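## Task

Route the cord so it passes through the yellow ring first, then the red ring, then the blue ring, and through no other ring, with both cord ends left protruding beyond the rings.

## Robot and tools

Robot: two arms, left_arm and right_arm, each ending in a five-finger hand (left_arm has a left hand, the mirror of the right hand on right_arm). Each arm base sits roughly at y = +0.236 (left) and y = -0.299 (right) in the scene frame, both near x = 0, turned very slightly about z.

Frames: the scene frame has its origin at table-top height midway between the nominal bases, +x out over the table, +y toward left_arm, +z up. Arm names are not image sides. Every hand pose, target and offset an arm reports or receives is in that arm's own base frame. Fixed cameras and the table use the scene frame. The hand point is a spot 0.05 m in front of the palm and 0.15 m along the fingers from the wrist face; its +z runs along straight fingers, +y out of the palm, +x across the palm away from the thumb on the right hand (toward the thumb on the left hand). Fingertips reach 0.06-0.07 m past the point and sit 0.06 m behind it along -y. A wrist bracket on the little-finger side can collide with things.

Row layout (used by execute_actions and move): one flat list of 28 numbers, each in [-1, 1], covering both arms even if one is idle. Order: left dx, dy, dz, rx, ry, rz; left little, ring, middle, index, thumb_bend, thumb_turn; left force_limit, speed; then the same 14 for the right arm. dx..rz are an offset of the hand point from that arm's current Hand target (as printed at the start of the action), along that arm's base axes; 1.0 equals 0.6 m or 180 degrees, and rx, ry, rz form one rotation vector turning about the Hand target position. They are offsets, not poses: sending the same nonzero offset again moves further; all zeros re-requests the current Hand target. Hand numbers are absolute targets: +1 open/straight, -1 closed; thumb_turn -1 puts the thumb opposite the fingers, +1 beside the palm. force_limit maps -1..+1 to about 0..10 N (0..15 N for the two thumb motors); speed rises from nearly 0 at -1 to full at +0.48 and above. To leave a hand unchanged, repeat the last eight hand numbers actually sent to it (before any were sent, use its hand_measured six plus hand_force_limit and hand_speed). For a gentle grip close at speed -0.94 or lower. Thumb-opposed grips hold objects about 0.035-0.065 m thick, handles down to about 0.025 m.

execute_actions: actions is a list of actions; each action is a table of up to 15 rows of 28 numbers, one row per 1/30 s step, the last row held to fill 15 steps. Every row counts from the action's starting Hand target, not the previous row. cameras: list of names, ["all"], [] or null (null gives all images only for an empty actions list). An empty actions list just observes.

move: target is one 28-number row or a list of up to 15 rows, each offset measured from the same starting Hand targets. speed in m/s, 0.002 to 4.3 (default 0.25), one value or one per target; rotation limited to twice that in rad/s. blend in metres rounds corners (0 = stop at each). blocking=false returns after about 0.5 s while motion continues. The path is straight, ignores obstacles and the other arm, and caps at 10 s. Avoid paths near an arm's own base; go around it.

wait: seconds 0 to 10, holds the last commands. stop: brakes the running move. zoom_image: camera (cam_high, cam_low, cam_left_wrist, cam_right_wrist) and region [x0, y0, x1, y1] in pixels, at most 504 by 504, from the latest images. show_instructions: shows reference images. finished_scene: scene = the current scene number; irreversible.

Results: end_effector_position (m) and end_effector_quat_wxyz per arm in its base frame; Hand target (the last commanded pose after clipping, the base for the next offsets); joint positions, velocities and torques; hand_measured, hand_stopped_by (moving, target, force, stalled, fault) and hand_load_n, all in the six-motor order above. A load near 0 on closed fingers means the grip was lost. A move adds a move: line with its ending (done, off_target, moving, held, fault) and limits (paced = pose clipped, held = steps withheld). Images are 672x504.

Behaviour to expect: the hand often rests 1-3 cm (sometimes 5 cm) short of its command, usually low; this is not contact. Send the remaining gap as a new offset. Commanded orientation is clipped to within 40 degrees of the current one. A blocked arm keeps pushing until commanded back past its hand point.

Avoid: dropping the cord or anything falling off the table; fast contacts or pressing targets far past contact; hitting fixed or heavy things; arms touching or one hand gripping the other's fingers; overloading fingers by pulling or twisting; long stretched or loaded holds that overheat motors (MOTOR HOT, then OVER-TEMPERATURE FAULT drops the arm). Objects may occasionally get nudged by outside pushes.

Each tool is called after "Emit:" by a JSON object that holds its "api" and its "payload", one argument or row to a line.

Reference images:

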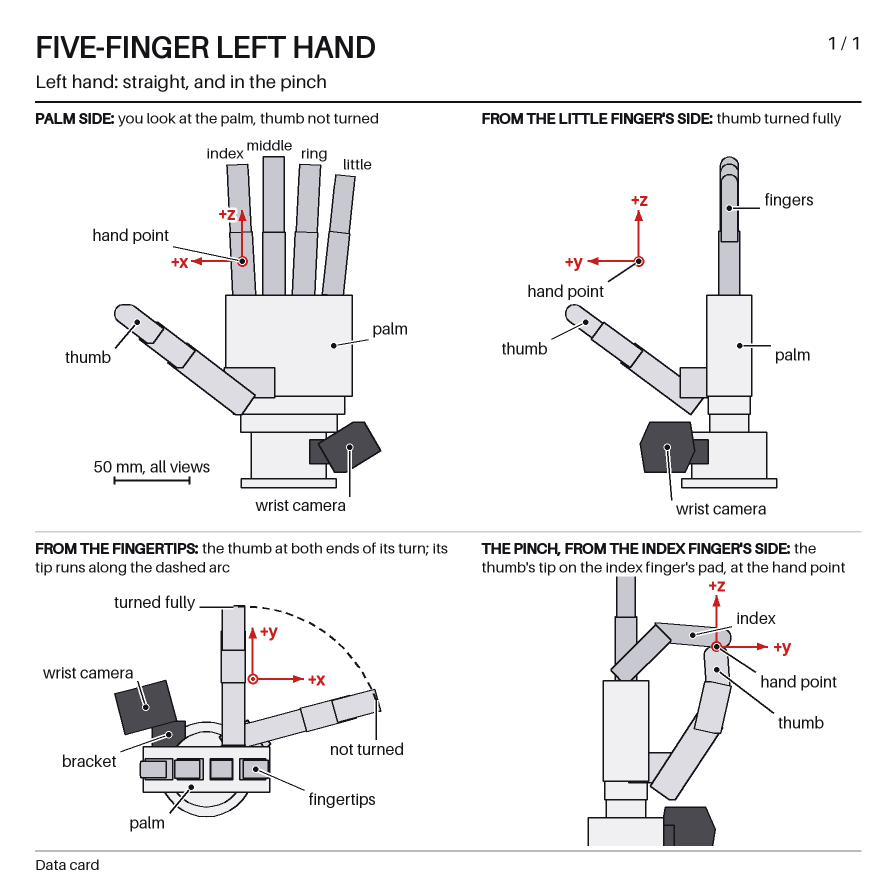

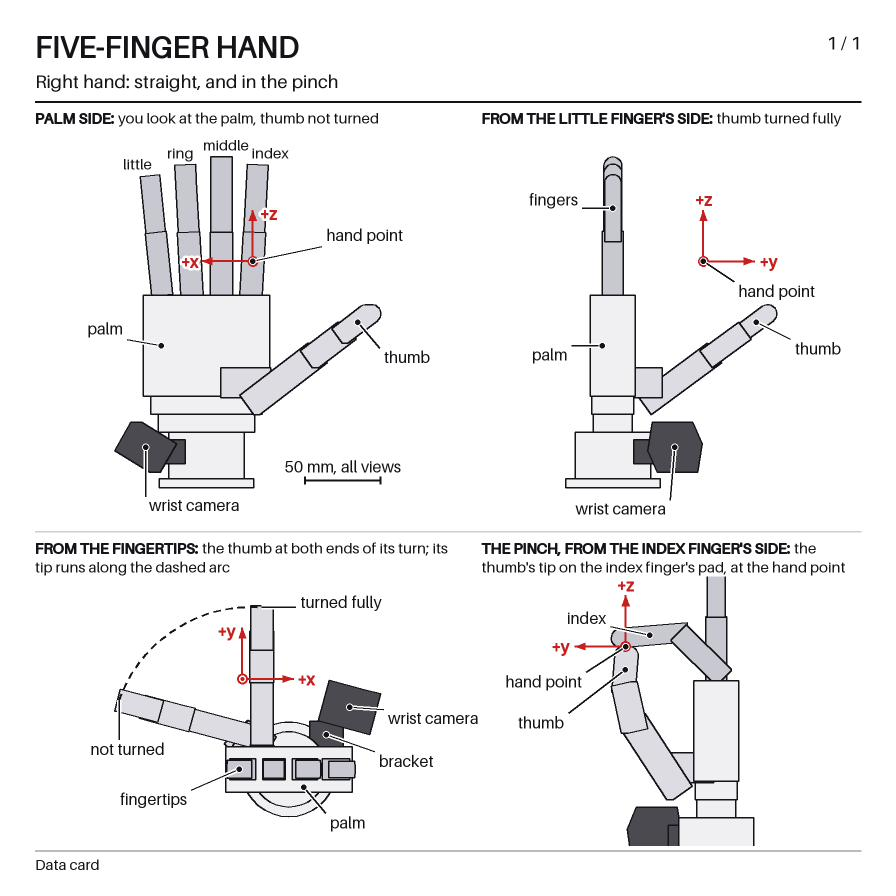

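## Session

Emit:
{"api": "execute_actions", "payload": {
  "actions": []
}}

Emit:
{"api": "zoom_image", "payload": {
  "camera": "cam_high",
  "region": [120, 120, 470, 380]
}}

Emit:
{"api": "zoom_image", "payload": {
  "camera": "cam_low",
  "region": [200, 240, 420, 370]
}}

Scene clock: 0.00 s.
left_arm: end_effector_position=(+0.6124, +0.2159, +0.1725) hand_measured=(+1.000, +1.000, +1.000, +1.000, +1.000, +1.000) hand_load_n=(+0.0, +0.0, +0.0, +0.0, +0.0, +0.0) hand_stopped_by=(target, target, target, target, target, target) hand_force_limit=0.00 hand_speed=-0.80 end_effector_quat_wxyz=(+0.322, -0.466, +0.807, -0.168) | right_arm: end_effector_position=(+0.4045, +0.2545, +0.2409) hand_measured=(+1.000, +1.000, +1.000, +1.000, +1.000, +1.000) hand_load_n=(+0.0, +0.0, +0.0, +0.0, +0.0, +0.0) hand_stopped_by=(target, target, target, target, target, target) hand_force_limit=0.00 hand_speed=-0.80 end_effector_quat_wxyz=(+0.146, +0.813, +0.484, +0.290)
Joint positions: left_arm=[0.371 1.725 1.521 -0.652 0.22 0.812] | right_arm=[0.872 1.298 1.1 -0.876 0.456 -1.891]
Joint velocities: within noise
Joint torques (N m): no reading
Heat: left arm: hottest waist 27 °C; right arm: hottest shoulder 23 °C.
Hand target: left_arm +0.6209, +0.2192, +0.1920; +0.340, -0.460, +0.802, -0.171 | right_arm +0.4087, +0.2595, +0.2511; +0.142, +0.812, +0.480, +0.301
camera_calibration:
cam_left_wrist: T_world_to_cam=[[0.4742, -0.732137, 0.488989, -0.21901], [-0.79996, -0.590255, -0.107991, 0.642283], [0.367693, -0.339962, -0.865579, 0.12128], [0, 0, 0, 1]] pos_world=[0.573062, 0.259996, 0.281432]
cam_right_wrist: T_world_to_cam=[[0.748659, -0.307095, 0.587539, -0.3671], [-0.497004, -0.846501, 0.190847, 0.371045], [0.438744, -0.434888, -0.786369, 0.237794], [0, 0, 0, 1]] pos_world=[0.354913, 0.30477, 0.331866]

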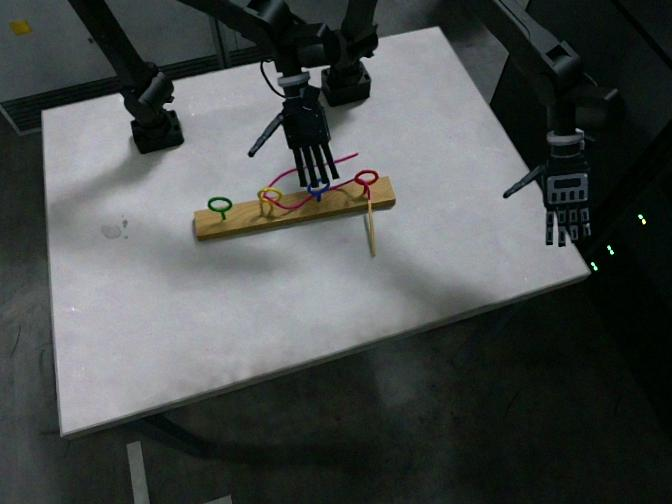

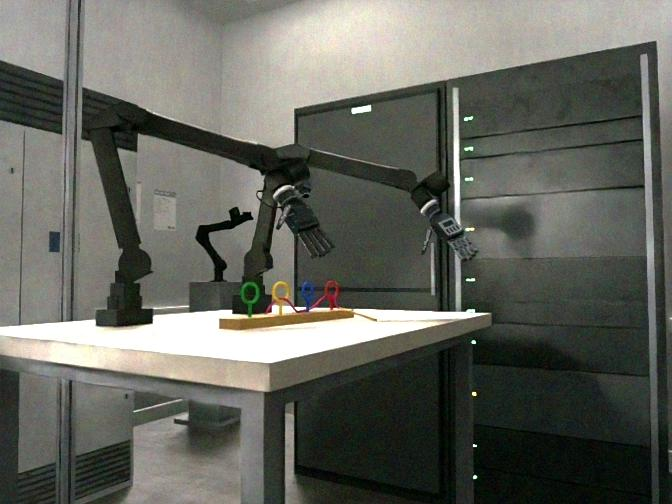

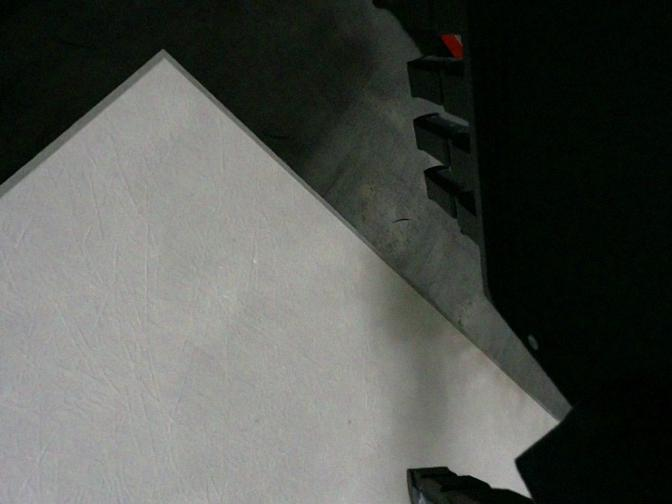

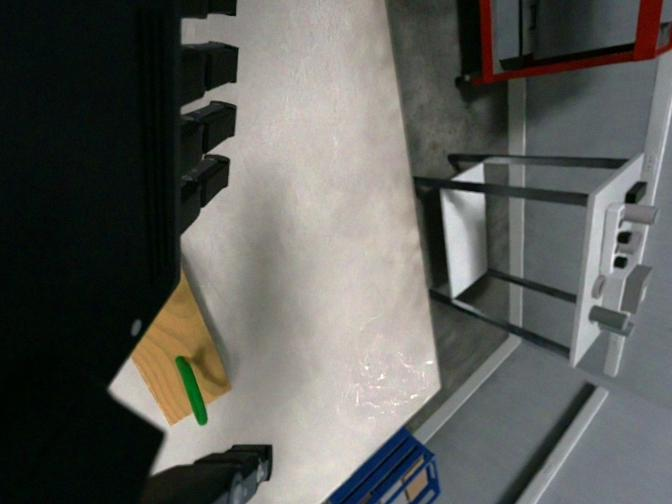

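Scaled by 1.440 from the camera's 672x504 image, which has a finer 960x720 frame.

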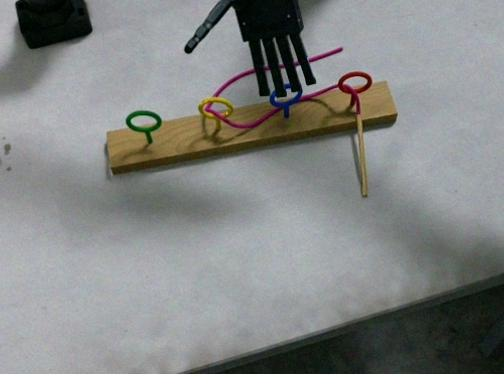

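Scaled by 2.291 from the camera's 672x504 image, which has a finer 960x720 frame.

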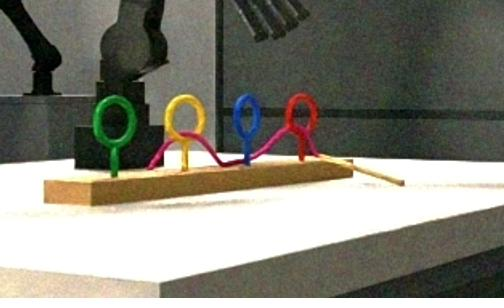

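Emit:
{"api": "zoom_image", "payload": {
  "camera": "cam_high",
  "region": [240, 140, 400, 270]
}}

Emit:
{"api": "zoom_image", "payload": {
  "camera": "cam_low",
  "region": [240, 270, 390, 340]
}}

Scaled by 3.150 from the camera's 672x504 image, which has a finer 960x720 frame.

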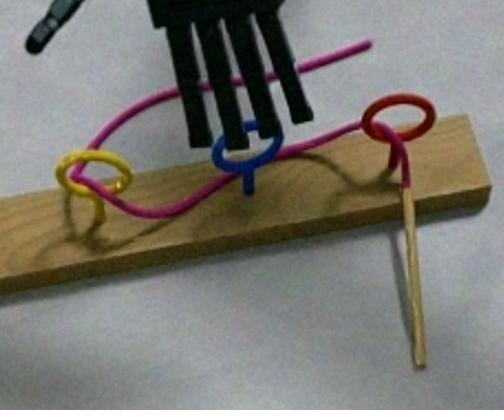

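Scaled by 3.360 from the camera's 672x504 image, which has a finer 960x720 frame.

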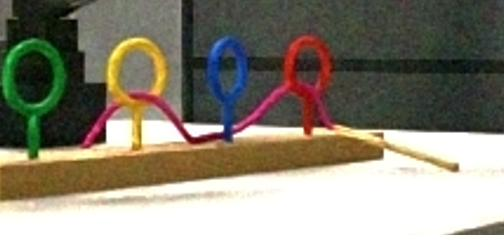

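Emit:
{"api": "move", "payload": {
  "target": [0,0,0,0,0,0,1,1,1,1,1,1,0,-0.8,0.002,0.234,-0.12,0.44,0.313,-0.2598,1,1,0.3,0.3,0.27,-1,0.1,0.2],
  "speed": 0.35,
  "cameras": ["cam_right_wrist","cam_low","cam_high"]
}}

Scene clock: 40.87 s.
left_arm: end_effector_position=(+0.6124, +0.2159, +0.1725) hand_measured=(+1.000, +1.000, +1.000, +1.000, +1.000, +1.000) hand_load_n=(+0.0, +0.0, +0.0, +0.0, -0.5, +0.0) hand_stopped_by=(target, target, target, target, target, target) hand_force_limit=0.00 hand_speed=-0.80 end_effector_quat_wxyz=(+0.322, -0.466, +0.807, -0.168) | right_arm: end_effector_position=(+0.4046, +0.4024, +0.1843) hand_measured=(+1.000, +1.000, +0.300, +0.300, +0.270, -1.000) hand_load_n=(+0.0, +0.0, +0.0, +0.0, +0.0, +0.0) hand_stopped_by=(target, target, target, target, target, target) hand_force_limit=0.10 hand_speed=0.20 end_effector_quat_wxyz=(-0.494, +0.859, -0.111, +0.070)
Joint positions: left_arm=[0.371 1.725 1.521 -0.652 0.22 0.812] | right_arm=[0.584 1.491 1.132 -0.297 -0.606 -0.425]
Joint torques (N m): left_arm=[0.32 -16.15 11.36 1.81 0.17 0.05] | right_arm=[-1.67 -11.16 8.2 2.67 -0.39 0.1]
Heat: left arm: hottest waist 27 °C; right arm: hottest elbow 28 °C.
Hand target: left_arm +0.6209, +0.2192, +0.1920; +0.340, -0.460, +0.802, -0.171 | right_arm +0.4098, +0.4000, +0.1790; -0.495, +0.857, -0.120, +0.070
Off the commanded pose: left_arm 0.022 m, 2 deg | right_arm 0.008 m, 1 deg.
move: off_target (left_arm)
camera_calibration:
cam_right_wrist: T_world_to_cam=[[0.0686966, -0.543939, -0.836308, 0.344348], [-0.958312, -0.269022, 0.0962551, 0.478884], [-0.277342, 0.794832, -0.539745, 0.0069732], [0, 0, 0, 1]] pos_world=[0.437198, 0.310592, 0.24565]
Images, in order (width x height): cam_high 672x504, cam_low 672x504, cam_right_wrist 672x504.

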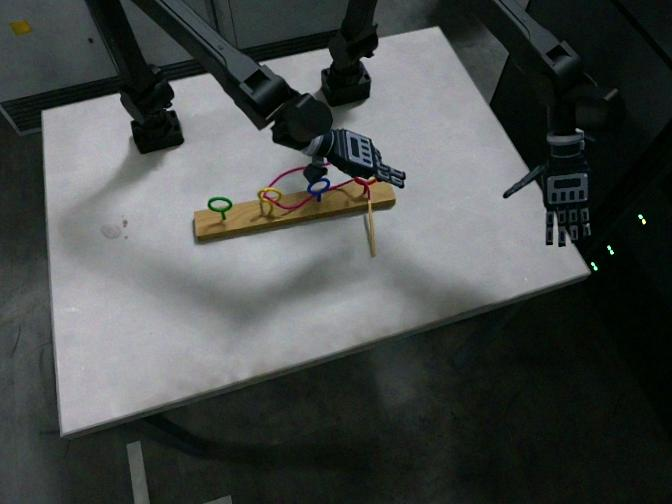

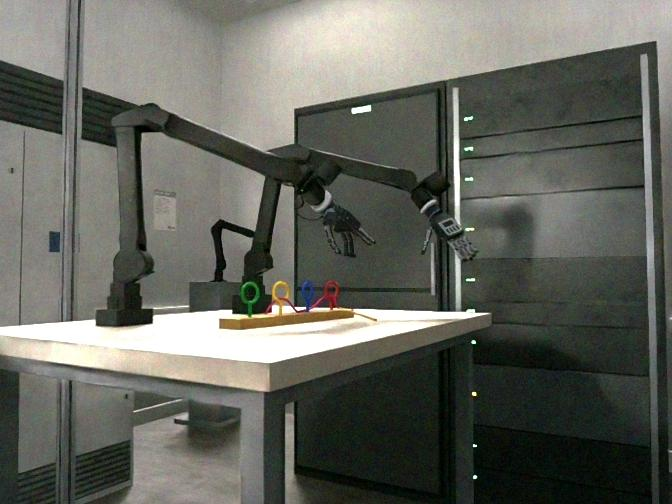

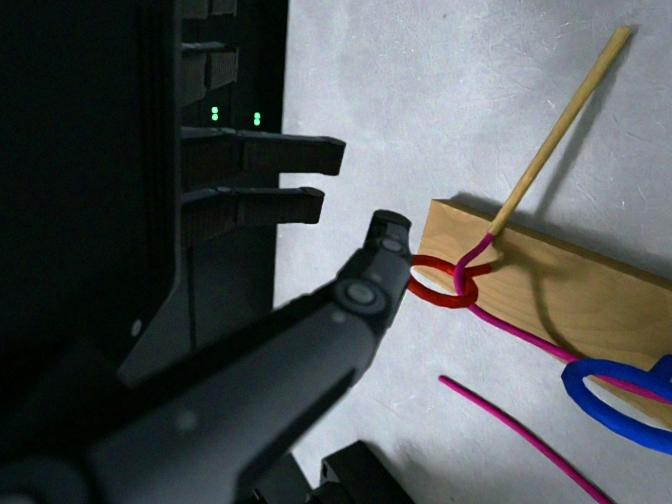

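Emit:
{"api": "move", "payload": {
  "target": [0,0,0,0,0,0,1,1,1,1,1,1,0,-0.8,-0.008,0.0667,-0.2067,0,0,0,1,1,0.2,0.2,0.27,-1,0.1,0.2],
  "speed": 0.2,
  "cameras": ["cam_right_wrist"]
}}

Scene clock: 45.00 s.
left_arm: end_effector_position=(+0.6124, +0.2159, +0.1725) hand_measured=(+1.000, +1.000, +1.000, +1.000, +1.000, +1.000) hand_load_n=(+0.0, +0.0, +0.0, +0.0, +0.0, +0.0) hand_stopped_by=(target, target, target, target, target, target) hand_force_limit=0.00 hand_speed=-0.80 end_effector_quat_wxyz=(+0.322, -0.466, +0.807, -0.168) | right_arm: end_effector_position=(+0.4057, +0.4346, +0.0522) hand_measured=(+1.000, +1.000, +0.200, +0.200, +0.270, -1.000) hand_load_n=(+0.0, +0.0, -0.5, +0.0, +0.0, +0.0) hand_stopped_by=(target, target, target, target, target, target) hand_force_limit=0.10 hand_speed=0.20 end_effector_quat_wxyz=(-0.490, +0.861, -0.120, +0.068)
Joint positions: left_arm=[0.371 1.725 1.521 -0.652 0.22 0.812] | right_arm=[0.639 1.72 1.016 0.061 -0.551 -0.373]
Joint torques (N m): left_arm=[0.32 -16.09 11.45 1.68 0.15 0.05] | right_arm=[-0.32 -13.92 7.25 2.7 -0.24 0.11]
Heat: left arm: hottest waist 27 °C; right arm: hottest elbow 28 °C.
Hand target: left_arm +0.6209, +0.2192, +0.1920; +0.340, -0.460, +0.802, -0.171 | right_arm +0.4051, +0.4399, +0.0549; -0.495, +0.857, -0.120, +0.070
Off the commanded pose: left_arm 0.022 m, 2 deg | right_arm 0.006 m, 1 deg.
move: off_target (left_arm)
camera_calibration:
cam_right_wrist: T_world_to_cam=[[0.048996, -0.551376, -0.832817, 0.262385], [-0.960851, -0.253676, 0.111421, 0.494802], [-0.2727, 0.794753, -0.542219, -0.091341], [0, 0, 0, 1]] pos_world=[0.437666, 0.342786, 0.11386]
Images, in order (width x height): cam_right_wrist 672x504.

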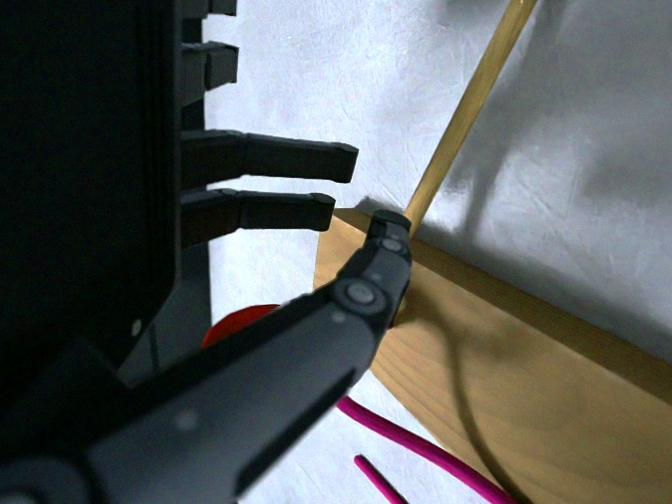

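Emit:
{"api": "move", "payload": {
  "target": [0,0,0,0,0,0,1,1,1,1,1,1,0,-0.8,0.0,0.002,-0.06,0,0,0,1,1,0.2,0.2,0.27,-1,0.1,0.2],
  "speed": 0.1,
  "cameras": ["cam_right_wrist"]
}}

Emit:
{"api": "zoom_image", "payload": {
  "camera": "cam_right_wrist",
  "region": [280, 120, 480, 320]
}}

Scene clock: 47.90 s.
left_arm: end_effector_position=(+0.6124, +0.2159, +0.1725) hand_measured=(+1.000, +1.000, +1.000, +1.000, +1.000, +1.000) hand_load_n=(+0.0, +0.0, +0.0, +0.0, +0.0, +0.0) hand_stopped_by=(target, target, target, target, target, target) hand_force_limit=0.00 hand_speed=-0.80 end_effector_quat_wxyz=(+0.322, -0.466, +0.807, -0.168) | right_arm: end_effector_position=(+0.4079, +0.4360, +0.0212) hand_measured=(+1.000, +1.000, +0.200, +0.200, +0.270, -1.000) hand_load_n=(+0.0, +0.0, +0.0, +0.0, +0.0, +0.0) hand_stopped_by=(target, target, target, target, target, target) hand_force_limit=0.10 hand_speed=0.20 end_effector_quat_wxyz=(-0.492, +0.859, -0.120, +0.071)
Joint positions: left_arm=[0.371 1.725 1.521 -0.652 0.22 0.812] | right_arm=[0.639 1.783 0.993 0.156 -0.549 -0.371]
Joint torques (N m): left_arm=[0.38 -16.26 11.51 1.7 0.15 0.05] | right_arm=[-0.15 -13.63 6.67 2.71 -0.25 0.11]
Heat: left arm: hottest waist 27 °C; right arm: hottest elbow 28 °C.
Hand target: left_arm +0.6209, +0.2192, +0.1920; +0.340, -0.460, +0.802, -0.171 | right_arm +0.4051, +0.4411, +0.0189; -0.495, +0.857, -0.120, +0.070
Off the commanded pose: left_arm 0.022 m, 2 deg | right_arm 0.006 m, 0 deg.
move: off_target (left_arm)
camera_calibration:
cam_right_wrist: T_world_to_cam=[[0.0535248, -0.546939, -0.83546, 0.233448], [-0.962245, -0.251852, 0.103229, 0.500642], [-0.266872, 0.798391, -0.539769, -0.112641], [0, 0, 0, 1]] pos_world=[0.439184, 0.343701, 0.0825551]
Images, in order (width x height): cam_right_wrist 672x504.

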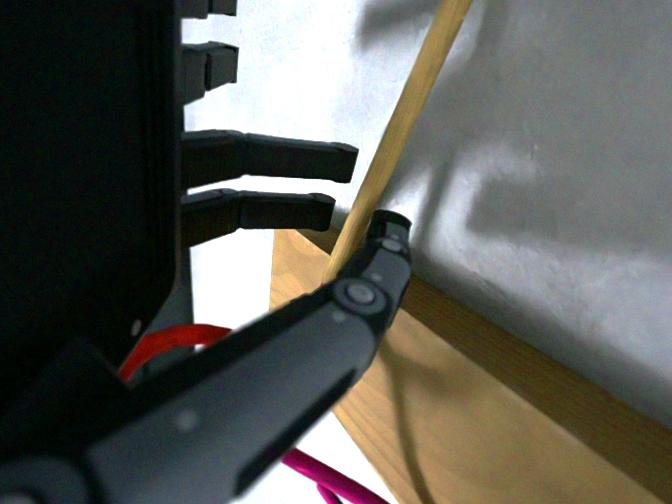

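Scaled by 2.520 from the camera's 672x504 image, which has a finer 960x720 frame.

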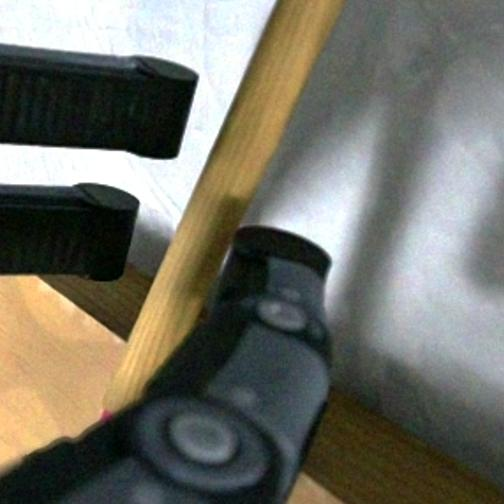

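Emit:
{"api": "execute_actions", "payload": {
  "actions": [
    [[0,0,0,0,0,0,1,1,1,1,1,1,0,-0.8,0,0,-0.008,0,0,0,1,1,0.0,0.0,0.27,-1,-0.2,-0.75]],
    [[0,0,0,0,0,0,1,1,1,1,1,1,0,-0.8,0,0,0.0,0,0,0,1,1,-0.12,-0.12,0.27,-1,-0.2,-0.75]],
    [[0,0,0,0,0,0,1,1,1,1,1,1,0,-0.8,0,0,0.0,0,0,0,1,1,-0.12,-0.12,0.27,-1,-0.2,-0.75]]
  ],
  "cameras": ["cam_right_wrist"]
}}

Scene clock: 50.47 s.
left_arm: end_effector_position=(+0.6124, +0.2159, +0.1725) hand_measured=(+1.000, +1.000, +1.000, +1.000, +1.000, +1.000) hand_load_n=(+0.0, +0.0, +0.0, +0.0, +0.0, +0.0) hand_stopped_by=(target, target, target, target, target, target) hand_force_limit=0.00 hand_speed=-0.80 end_effector_quat_wxyz=(+0.322, -0.466, +0.807, -0.168) | right_arm: end_effector_position=(+0.4097, +0.4374, +0.0230) hand_measured=(+1.000, +1.000, -0.120, -0.120, +0.270, -1.000) hand_load_n=(+0.0, +0.0, +0.0, +0.0, +0.0, +0.0) hand_stopped_by=(target, target, target, target, target, target) hand_force_limit=-0.20 hand_speed=-0.75 end_effector_quat_wxyz=(-0.496, +0.857, -0.118, +0.075)
Joint positions: left_arm=[0.371 1.725 1.521 -0.652 0.22 0.812] | right_arm=[0.639 1.783 0.993 0.168 -0.549 -0.371]
Joint torques (N m): left_arm=[0.38 -15.79 11.51 1.76 0.15 0.02] | right_arm=[-0.21 -12.75 6.32 2.7 -0.24 0.11]
Heat: left arm: hottest waist 27 °C; right arm: hottest elbow 28 °C.
Hand target: left_arm +0.6209, +0.2192, +0.1920; +0.340, -0.460, +0.802, -0.171 | right_arm +0.4051, +0.4411, +0.0143; -0.496, +0.857, -0.120, +0.070
Off the commanded pose: left_arm 0.022 m, 2 deg | right_arm 0.011 m, 1 deg.
Step readings (end_effector_position of left_arm | right_arm):
0: (+0.6124, +0.2159, +0.1725) | (+0.4079, +0.4360, +0.0212)
1: (+0.6124, +0.2159, +0.1725) | (+0.4081, +0.4362, +0.0214)
2: (+0.6124, +0.2159, +0.1725) | (+0.4086, +0.4366, +0.0219)
4: (+0.6124, +0.2159, +0.1725) | (+0.4094, +0.4371, +0.0227)
8: (+0.6124, +0.2159, +0.1725) | (+0.4098, +0.4374, +0.0230)
15: (+0.6124, +0.2159, +0.1725) | (+0.4098, +0.4374, +0.0230)
16: (+0.6124, +0.2159, +0.1725) | (+0.4098, +0.4374, +0.0230)
17: (+0.6124, +0.2159, +0.1725) | (+0.4098, +0.4374, +0.0230)
19: (+0.6124, +0.2159, +0.1725) | (+0.4098, +0.4374, +0.0230)
23: (+0.6124, +0.2159, +0.1725) | (+0.4097, +0.4374, +0.0230)
30: (+0.6124, +0.2159, +0.1725) | (+0.4097, +0.4374, +0.0230)
31: (+0.6124, +0.2159, +0.1725) | (+0.4097, +0.4374, +0.0230)
32: (+0.6124, +0.2159, +0.1725) | (+0.4097, +0.4374, +0.0230)
34: (+0.6124, +0.2159, +0.1725) | (+0.4097, +0.4374, +0.0230)
38: (+0.6124, +0.2159, +0.1725) | (+0.4097, +0.4374, +0.0230)
45: (+0.6124, +0.2159, +0.1725) | (+0.4097, +0.4374, +0.0230)
camera_calibration:
cam_right_wrist: T_world_to_cam=[[0.0614118, -0.540788, -0.838914, 0.229877], [-0.963229, -0.252375, 0.0921761, 0.503561], [-0.261569, 0.802406, -0.536402, -0.116298], [0, 0, 0, 1]] pos_world=[0.440507, 0.344719, 0.0840483]
Images, in order (width x height): cam_right_wrist 672x504.

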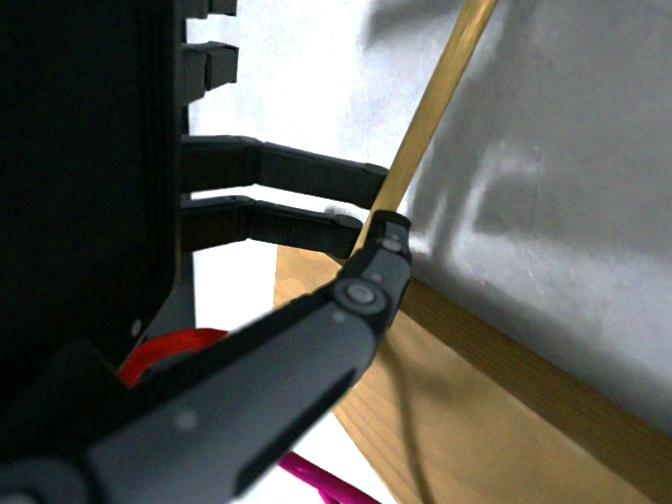

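Emit:
{"api": "execute_actions", "payload": {
  "actions": [
    [[0,0,0,0,0,0,1,1,1,1,1,1,0,-0.8,0,0,0.0,0,0,0,1,1,-0.22,-0.22,0.27,-1,-0.2,-0.8]],
    [[0,0,0,0,0,0,1,1,1,1,1,1,0,-0.8,0,0,0,0,0,0,1,1,-0.3,-0.3,0.27,-1,0.1,-0.75]],
    [[0,0,0,0,0,0,1,1,1,1,1,1,0,-0.8,0,0,0,0,0,0,1,1,-0.3,-0.3,0.27,-1,0.1,-0.75]]
  ],
  "cameras": ["cam_right_wrist"]
}}

Emit:
{"api": "zoom_image", "payload": {
  "camera": "cam_right_wrist",
  "region": [280, 120, 480, 320]
}}

Scene clock: 53.00 s.
left_arm: end_effector_position=(+0.6124, +0.2159, +0.1725) hand_measured=(+1.000, +1.000, +1.000, +1.000, +1.000, +1.000) hand_load_n=(+0.0, +0.0, +0.0, +0.0, -0.5, +0.0) hand_stopped_by=(target, target, target, target, target, target) hand_force_limit=0.00 hand_speed=-0.80 end_effector_quat_wxyz=(+0.322, -0.466, +0.807, -0.168) | right_arm: end_effector_position=(+0.4097, +0.4374, +0.0230) hand_measured=(+1.000, +1.000, -0.226, -0.238, +0.274, -1.000) hand_load_n=(+0.0, -0.5, +8.5, +5.5, +10.5, +0.0) hand_stopped_by=(target, target, force, force, target, target) hand_force_limit=0.10 hand_speed=-0.75 end_effector_quat_wxyz=(-0.496, +0.857, -0.118, +0.075)
Joint positions: left_arm=[0.371 1.725 1.521 -0.652 0.22 0.812] | right_arm=[0.639 1.783 0.993 0.168 -0.549 -0.371]
Joint torques (N m): left_arm=[0.21 -16.21 11.44 1.7 0.17 0.01] | right_arm=[-0.09 -12.81 6.38 2.7 -0.24 0.09]
Heat: left arm: hottest waist 27 °C; right arm: hottest elbow 28 °C.
Hand target: left_arm +0.6209, +0.2192, +0.1920; +0.340, -0.460, +0.802, -0.171 | right_arm +0.4051, +0.4411, +0.0143; -0.496, +0.857, -0.120, +0.070
Off the commanded pose: left_arm 0.022 m, 2 deg | right_arm 0.011 m, 1 deg.
Step readings (end_effector_position of left_arm | right_arm):
0: (+0.6124, +0.2159, +0.1725) | (+0.4097, +0.4374, +0.0230)
1: (+0.6124, +0.2159, +0.1725) | (+0.4097, +0.4374, +0.0230)
2: (+0.6124, +0.2159, +0.1725) | (+0.4097, +0.4374, +0.0230)
4: (+0.6124, +0.2159, +0.1725) | (+0.4097, +0.4374, +0.0230)
8: (+0.6124, +0.2159, +0.1725) | (+0.4097, +0.4374, +0.0230)
15: (+0.6124, +0.2159, +0.1725) | (+0.4097, +0.4374, +0.0230)
16: (+0.6124, +0.2159, +0.1725) | (+0.4097, +0.4374, +0.0230)
17: (+0.6124, +0.2159, +0.1725) | (+0.4097, +0.4374, +0.0230)
19: (+0.6124, +0.2159, +0.1725) | (+0.4097, +0.4374, +0.0230)
23: (+0.6124, +0.2159, +0.1725) | (+0.4097, +0.4374, +0.0230)
30: (+0.6124, +0.2159, +0.1725) | (+0.4097, +0.4374, +0.0230)
31: (+0.6124, +0.2159, +0.1725) | (+0.4097, +0.4374, +0.0230)
32: (+0.6124, +0.2159, +0.1725) | (+0.4097, +0.4374, +0.0230)
34: (+0.6124, +0.2159, +0.1725) | (+0.4097, +0.4374, +0.0230)
38: (+0.6124, +0.2159, +0.1725) | (+0.4097, +0.4374, +0.0230)
45: (+0.6124, +0.2159, +0.1725) | (+0.4097, +0.4374, +0.0230)
camera_calibration:
cam_right_wrist: T_world_to_cam=[[0.0614118, -0.540788, -0.838914, 0.229877], [-0.963229, -0.252375, 0.0921761, 0.503561], [-0.261569, 0.802406, -0.536402, -0.116298], [0, 0, 0, 1]] pos_world=[0.440507, 0.344719, 0.0840483]
Images, in order (width x height): cam_right_wrist 672x504.

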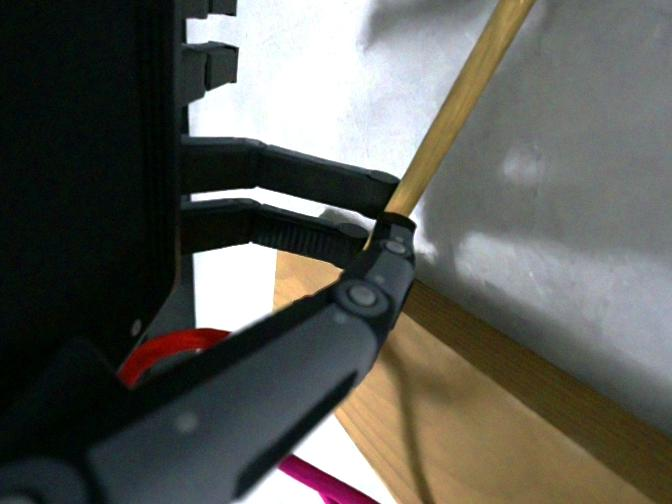

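Scaled by 2.520 from the camera's 672x504 image, which has a finer 960x720 frame.

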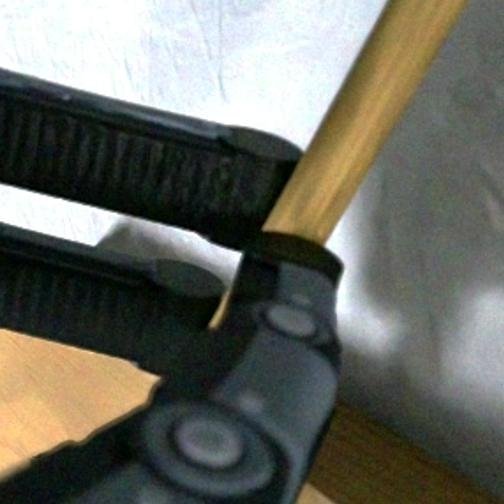

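Emit:
{"api": "move", "payload": {
  "target": [0,0,0,0,0,0,1,1,1,1,1,1,0,-0.8,-0.01,-0.03,0.28,0,0,0,1,1,-0.3,-0.3,0.27,-1,0.1,-0.75],
  "speed": 0.15,
  "cameras": ["cam_right_wrist","cam_low","cam_high"]
}}

Emit:
{"api": "zoom_image", "payload": {
  "camera": "cam_low",
  "region": [260, 210, 420, 330]
}}

Scene clock: 55.47 s.
left_arm: end_effector_position=(+0.6124, +0.2159, +0.1725) hand_measured=(+1.000, +1.000, +1.000, +1.000, +1.000, +1.000) hand_load_n=(+0.0, +0.0, +0.0, +0.0, +0.0, +0.0) hand_stopped_by=(target, target, target, target, target, target) hand_force_limit=0.00 hand_speed=-0.80 end_effector_quat_wxyz=(+0.322, -0.466, +0.807, -0.168) | right_arm: end_effector_position=(+0.3844, +0.4193, +0.1627) hand_measured=(+1.000, +1.000, -0.226, -0.238, +0.274, -1.000) hand_load_n=(+0.0, +0.0, +9.0, +5.5, +10.5, +0.5) hand_stopped_by=(target, target, force, force, target, target) hand_force_limit=0.10 hand_speed=-0.75 end_effector_quat_wxyz=(-0.486, +0.863, -0.123, +0.057)
Joint positions: left_arm=[0.371 1.725 1.521 -0.652 0.22 0.812] | right_arm=[0.636 1.505 1.094 -0.253 -0.563 -0.371]
Joint torques (N m): left_arm=[0.09 -16.03 11.56 1.78 0.16 0.01] | right_arm=[-1.61 -11.93 12.18 1.36 -0.43 -0.05]
Heat: left arm: hottest waist 27 °C; right arm: hottest elbow 28 °C.
Hand target: left_arm +0.6209, +0.2192, +0.1920; +0.340, -0.460, +0.802, -0.171 | right_arm +0.3991, +0.4230, +0.1821; -0.495, +0.857, -0.120, +0.069
Off the commanded pose: left_arm 0.022 m, 2 deg | right_arm 0.025 m, 2 deg.
move: off_target (left_arm, right_arm)
camera_calibration:
cam_right_wrist: T_world_to_cam=[[0.0329933, -0.556107, -0.830456, 0.354754], [-0.956749, -0.257868, 0.134668, 0.454601], [-0.289038, 0.790094, -0.540562, -0.0170339], [0, 0, 0, 1]] pos_world=[0.418311, 0.327967, 0.22418]
Images, in order (width x height): cam_high 672x504, cam_low 672x504, cam_right_wrist 672x504.

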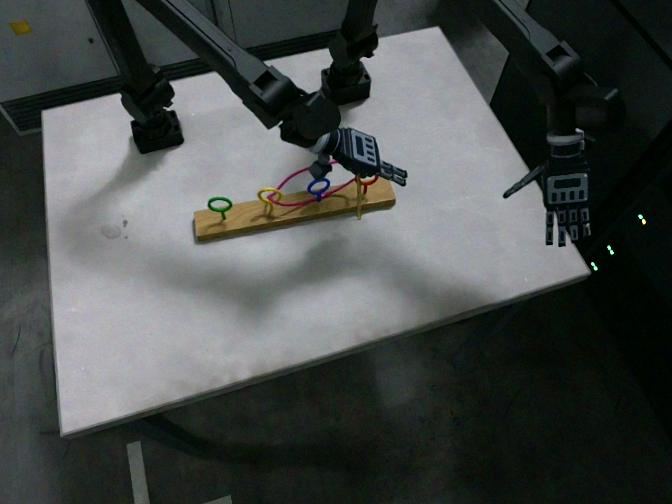

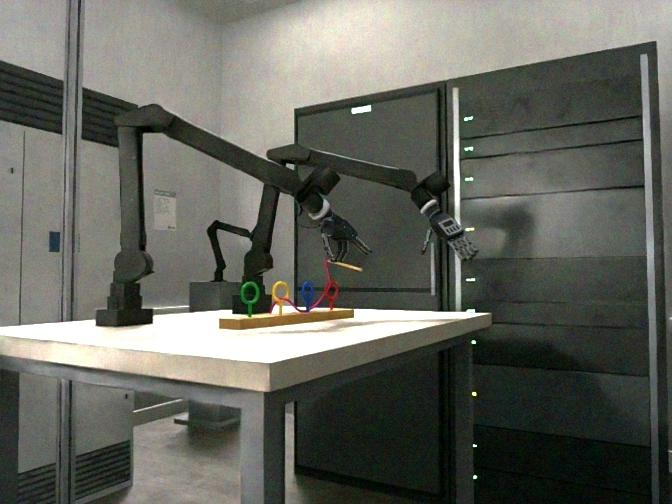

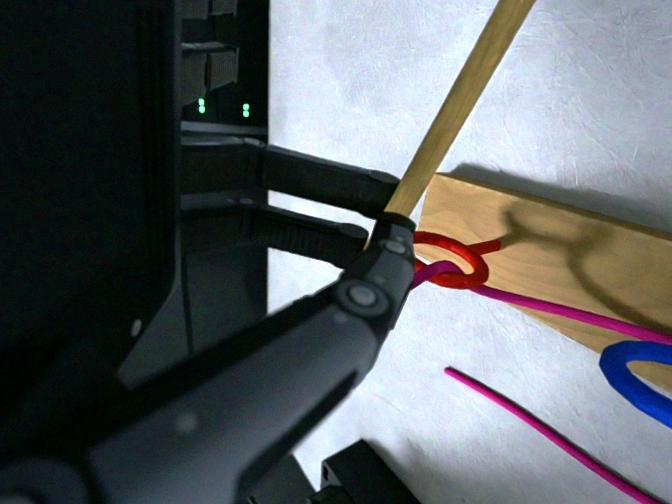

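Scaled by 3.150 from the camera's 672x504 image, which has a finer 960x720 frame.

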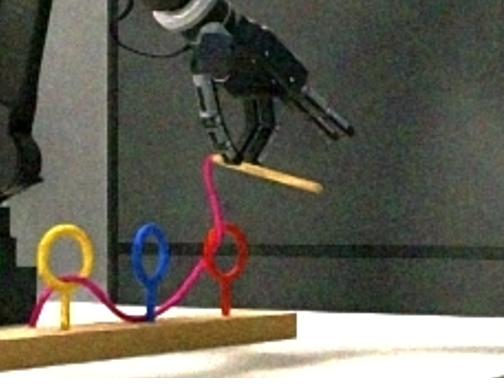

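Emit:
{"api": "move", "payload": {
  "target": [
    [0,0,0,0,0,0,1,1,1,1,1,1,0,-0.8,0.017,-0.085,0.02,0,0,0,1,1,-0.3,-0.3,0.27,-1,0.1,-0.75],
    [0,0,0,0,0,0,1,1,1,1,1,1,0,-0.8,-0.215,-0.08,0.03,0.0092,0.066,0.088,1,1,-0.3,-0.3,0.27,-1,0.1,-0.75]
  ],
  "speed": 0.15,
  "blend": 0.02,
  "cameras": ["cam_right_wrist","cam_low","cam_high"]
}}

Emit:
{"api": "zoom_image", "payload": {
  "camera": "cam_low",
  "region": [220, 210, 400, 340]
}}

Emit:
{"api": "zoom_image", "payload": {
  "camera": "cam_high",
  "region": [250, 110, 410, 240]
}}

Scene clock: 65.40 s.
left_arm: end_effector_position=(+0.6124, +0.2159, +0.1725) hand_measured=(+1.000, +1.000, +1.000, +1.000, +1.000, +1.000) hand_load_n=(+0.0, +0.0, +0.0, +0.0, +0.0, +0.0) hand_stopped_by=(target, target, target, target, target, target) hand_force_limit=0.00 hand_speed=-0.80 end_effector_quat_wxyz=(+0.322, -0.466, +0.807, -0.168) | right_arm: end_effector_position=(+0.2764, +0.3754, +0.1985) hand_measured=(+1.000, +1.000, -0.226, -0.238, +0.274, -1.000) hand_load_n=(+0.0, +0.0, +8.5, +5.5, +10.5, +0.0) hand_stopped_by=(target, target, force, force, target, target) hand_force_limit=0.10 hand_speed=-0.75 end_effector_quat_wxyz=(-0.498, +0.860, -0.061, -0.089)
Joint positions: left_arm=[0.371 1.725 1.521 -0.652 0.22 0.812] | right_arm=[0.614 1.336 1.013 -0.532 -0.867 -0.472]
Joint torques (N m): left_arm=[0.44 -16.32 11.38 1.65 0.16 0.03] | right_arm=[-0.26 -10.11 8.14 1.14 -0.61 -0.11]
Heat: left arm: hottest waist 27 °C; right arm: hottest elbow 29 °C.
Hand target: left_arm +0.6209, +0.2192, +0.1920; +0.340, -0.460, +0.802, -0.171 | right_arm +0.2701, +0.3751, +0.2001; -0.498, +0.861, -0.053, -0.090
Off the commanded pose: left_arm 0.022 m, 2 deg | right_arm 0.007 m, 1 deg.
move: off_target (left_arm)
camera_calibration:
cam_right_wrist: T_world_to_cam=[[0.00590164, -0.505893, -0.862576, 0.358628], [-0.821327, -0.494506, 0.284404, 0.35675], [-0.570427, 0.706779, -0.418422, 0.0905981], [0, 0, 0, 1]] pos_world=[0.342572, 0.293809, 0.245791]
Images, in order (width x height): cam_high 672x504, cam_low 672x504, cam_right_wrist 672x504.

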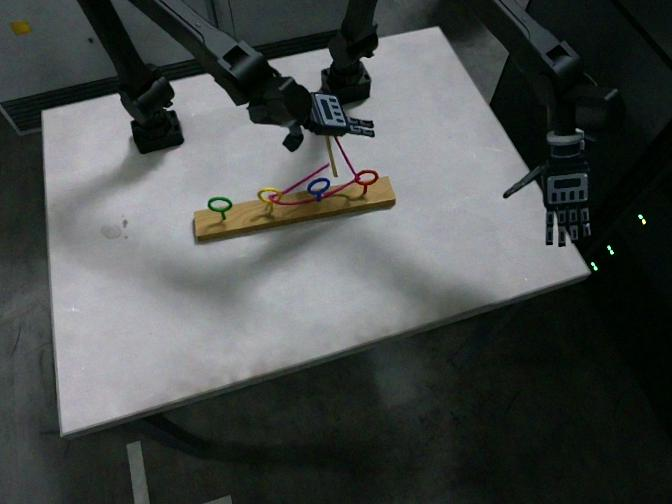

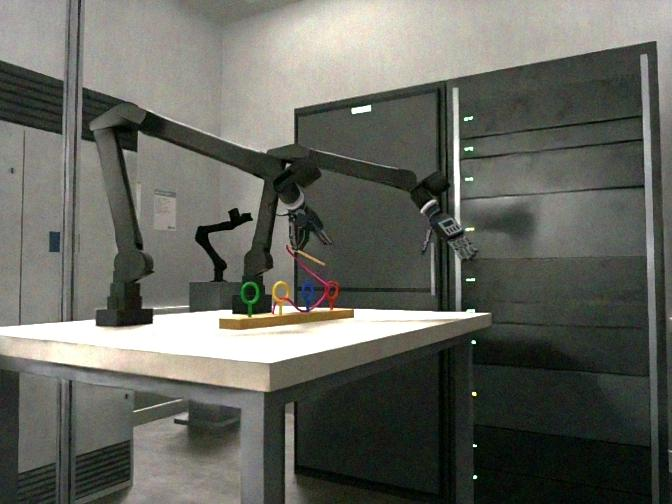

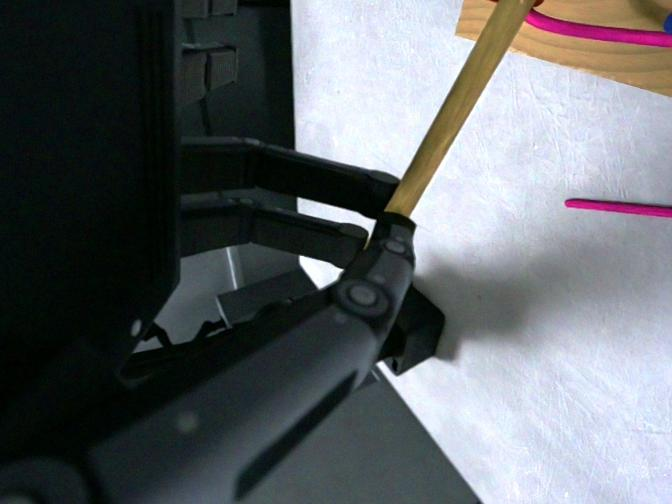

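Scaled by 2.800 from the camera's 672x504 image, which has a finer 960x720 frame.

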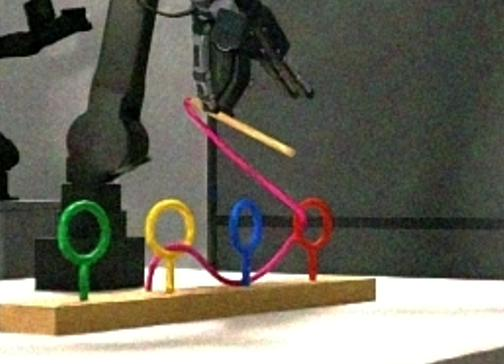

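Scaled by 3.150 from the camera's 672x504 image, which has a finer 960x720 frame.

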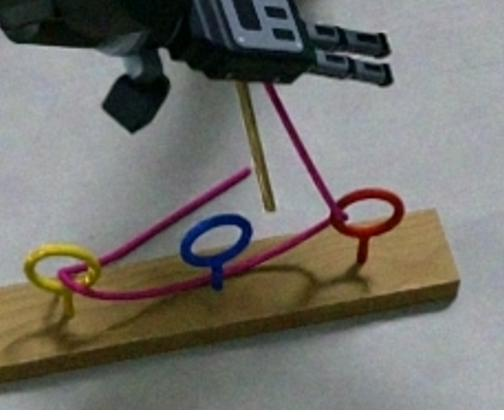

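Emit:
{"api": "zoom_image", "payload": {
  "camera": "cam_high",
  "region": [340, 160, 390, 200]
}}

Emit:
{"api": "zoom_image", "payload": {
  "camera": "cam_low",
  "region": [300, 270, 350, 320]
}}

Scaled by 10.080 from the camera's 672x504 image, which has a finer 960x720 frame.

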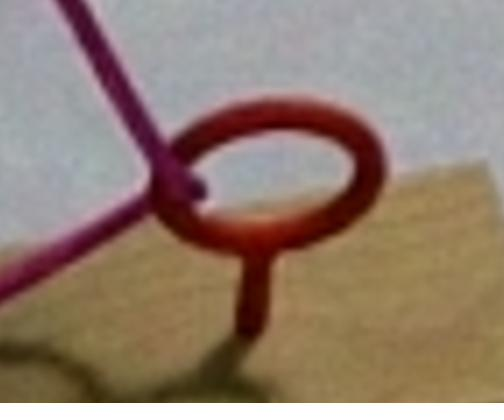

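Scaled by 10.080 from the camera's 672x504 image, which has a finer 960x720 frame.

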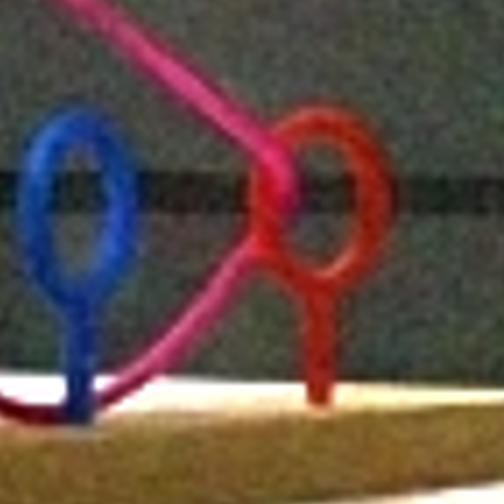

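Emit:
{"api": "move", "payload": {
  "target": [
    [0,0,0,0,0,0,1,1,1,1,1,1,0,-0.8,-0.108,-0.0405,0,0,0,0,1,1,-0.3,-0.3,0.27,-1,0.1,-0.75],
    [0,0,0,0,0,0,1,1,1,1,1,1,0,-0.8,-0.108,-0.0405,-0.095,0,0,0,1,1,-0.3,-0.3,0.27,-1,0.1,-0.75]
  ],
  "speed": 0.15,
  "blend": 0.01,
  "cameras": ["cam_right_wrist","cam_low","cam_high"]
}}

Emit:
{"api": "zoom_image", "payload": {
  "camera": "cam_low",
  "region": [250, 220, 350, 320]
}}

Emit:
{"api": "zoom_image", "payload": {
  "camera": "cam_high",
  "region": [270, 120, 390, 220]
}}

Scene clock: 71.37 s.
left_arm: end_effector_position=(+0.6124, +0.2159, +0.1725) hand_measured=(+1.000, +1.000, +1.000, +1.000, +1.000, +1.000) hand_load_n=(+0.0, +0.0, +0.0, +0.0, +0.0, +0.0) hand_stopped_by=(target, target, target, target, target, target) hand_force_limit=0.00 hand_speed=-0.80 end_effector_quat_wxyz=(+0.322, -0.466, +0.807, -0.168) | right_arm: end_effector_position=(+0.2066, +0.3465, +0.1421) hand_measured=(+1.000, +1.000, -0.226, -0.238, +0.274, -1.000) hand_load_n=(+0.0, +0.0, +8.5, +5.5, +10.5, +0.5) hand_stopped_by=(target, target, force, force, target, target) hand_force_limit=0.10 hand_speed=-0.75 end_effector_quat_wxyz=(-0.494, +0.863, -0.054, -0.089)
Joint positions: left_arm=[0.371 1.725 1.521 -0.652 0.22 0.812] | right_arm=[0.665 1.199 0.736 -0.365 -0.835 -0.438]
Joint torques (N m): left_arm=[-0.09 -16.26 11.44 1.72 0.17 0.01] | right_arm=[-0.21 -6.07 8.09 2.3 -0.46 0.13]
Heat: left arm: hottest waist 27 °C; right arm: hottest elbow 28 °C.
Hand target: left_arm +0.6209, +0.2192, +0.1920; +0.340, -0.460, +0.802, -0.171 | right_arm +0.2053, +0.3508, +0.1431; -0.497, +0.861, -0.053, -0.090
Off the commanded pose: left_arm 0.022 m, 2 deg | right_arm 0.005 m, 0 deg.
move: off_target (left_arm)
camera_calibration:
cam_right_wrist: T_world_to_cam=[[0.0178317, -0.512115, -0.858732, 0.294922], [-0.816312, -0.503391, 0.283252, 0.303395], [-0.577336, 0.695943, -0.427022, 0.0540064], [0, 0, 0, 1]] pos_world=[0.273586, 0.266175, 0.190384]
Images, in order (width x height): cam_high 672x504, cam_low 672x504, cam_right_wrist 672x504.

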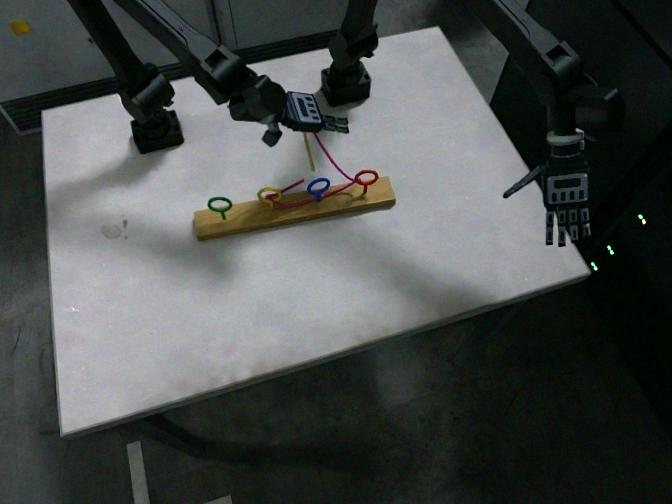

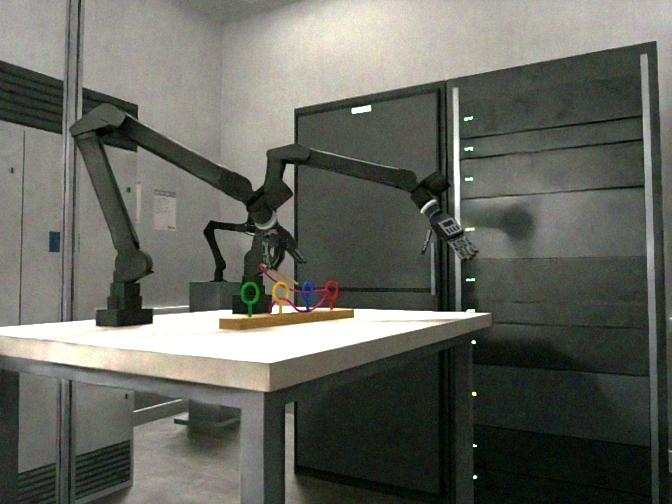

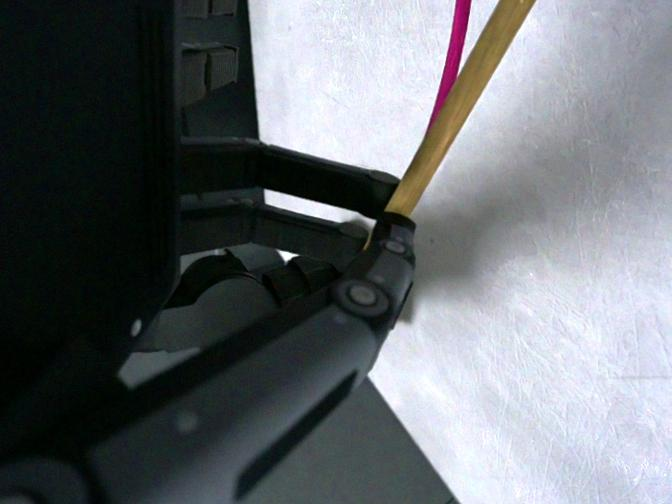

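Scaled by 5.040 from the camera's 672x504 image, which has a finer 960x720 frame.

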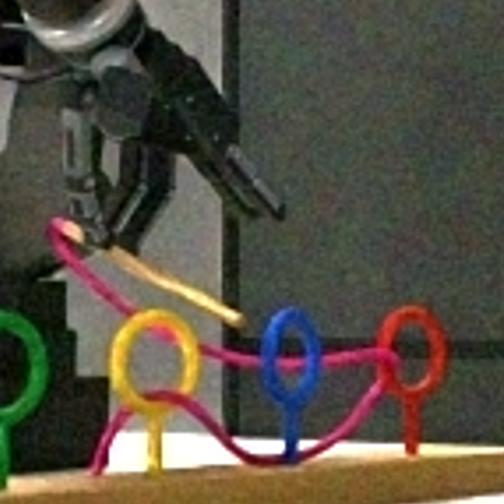

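Scaled by 4.200 from the camera's 672x504 image, which has a finer 960x720 frame.

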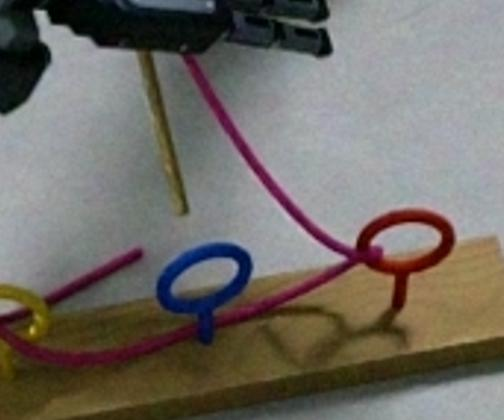

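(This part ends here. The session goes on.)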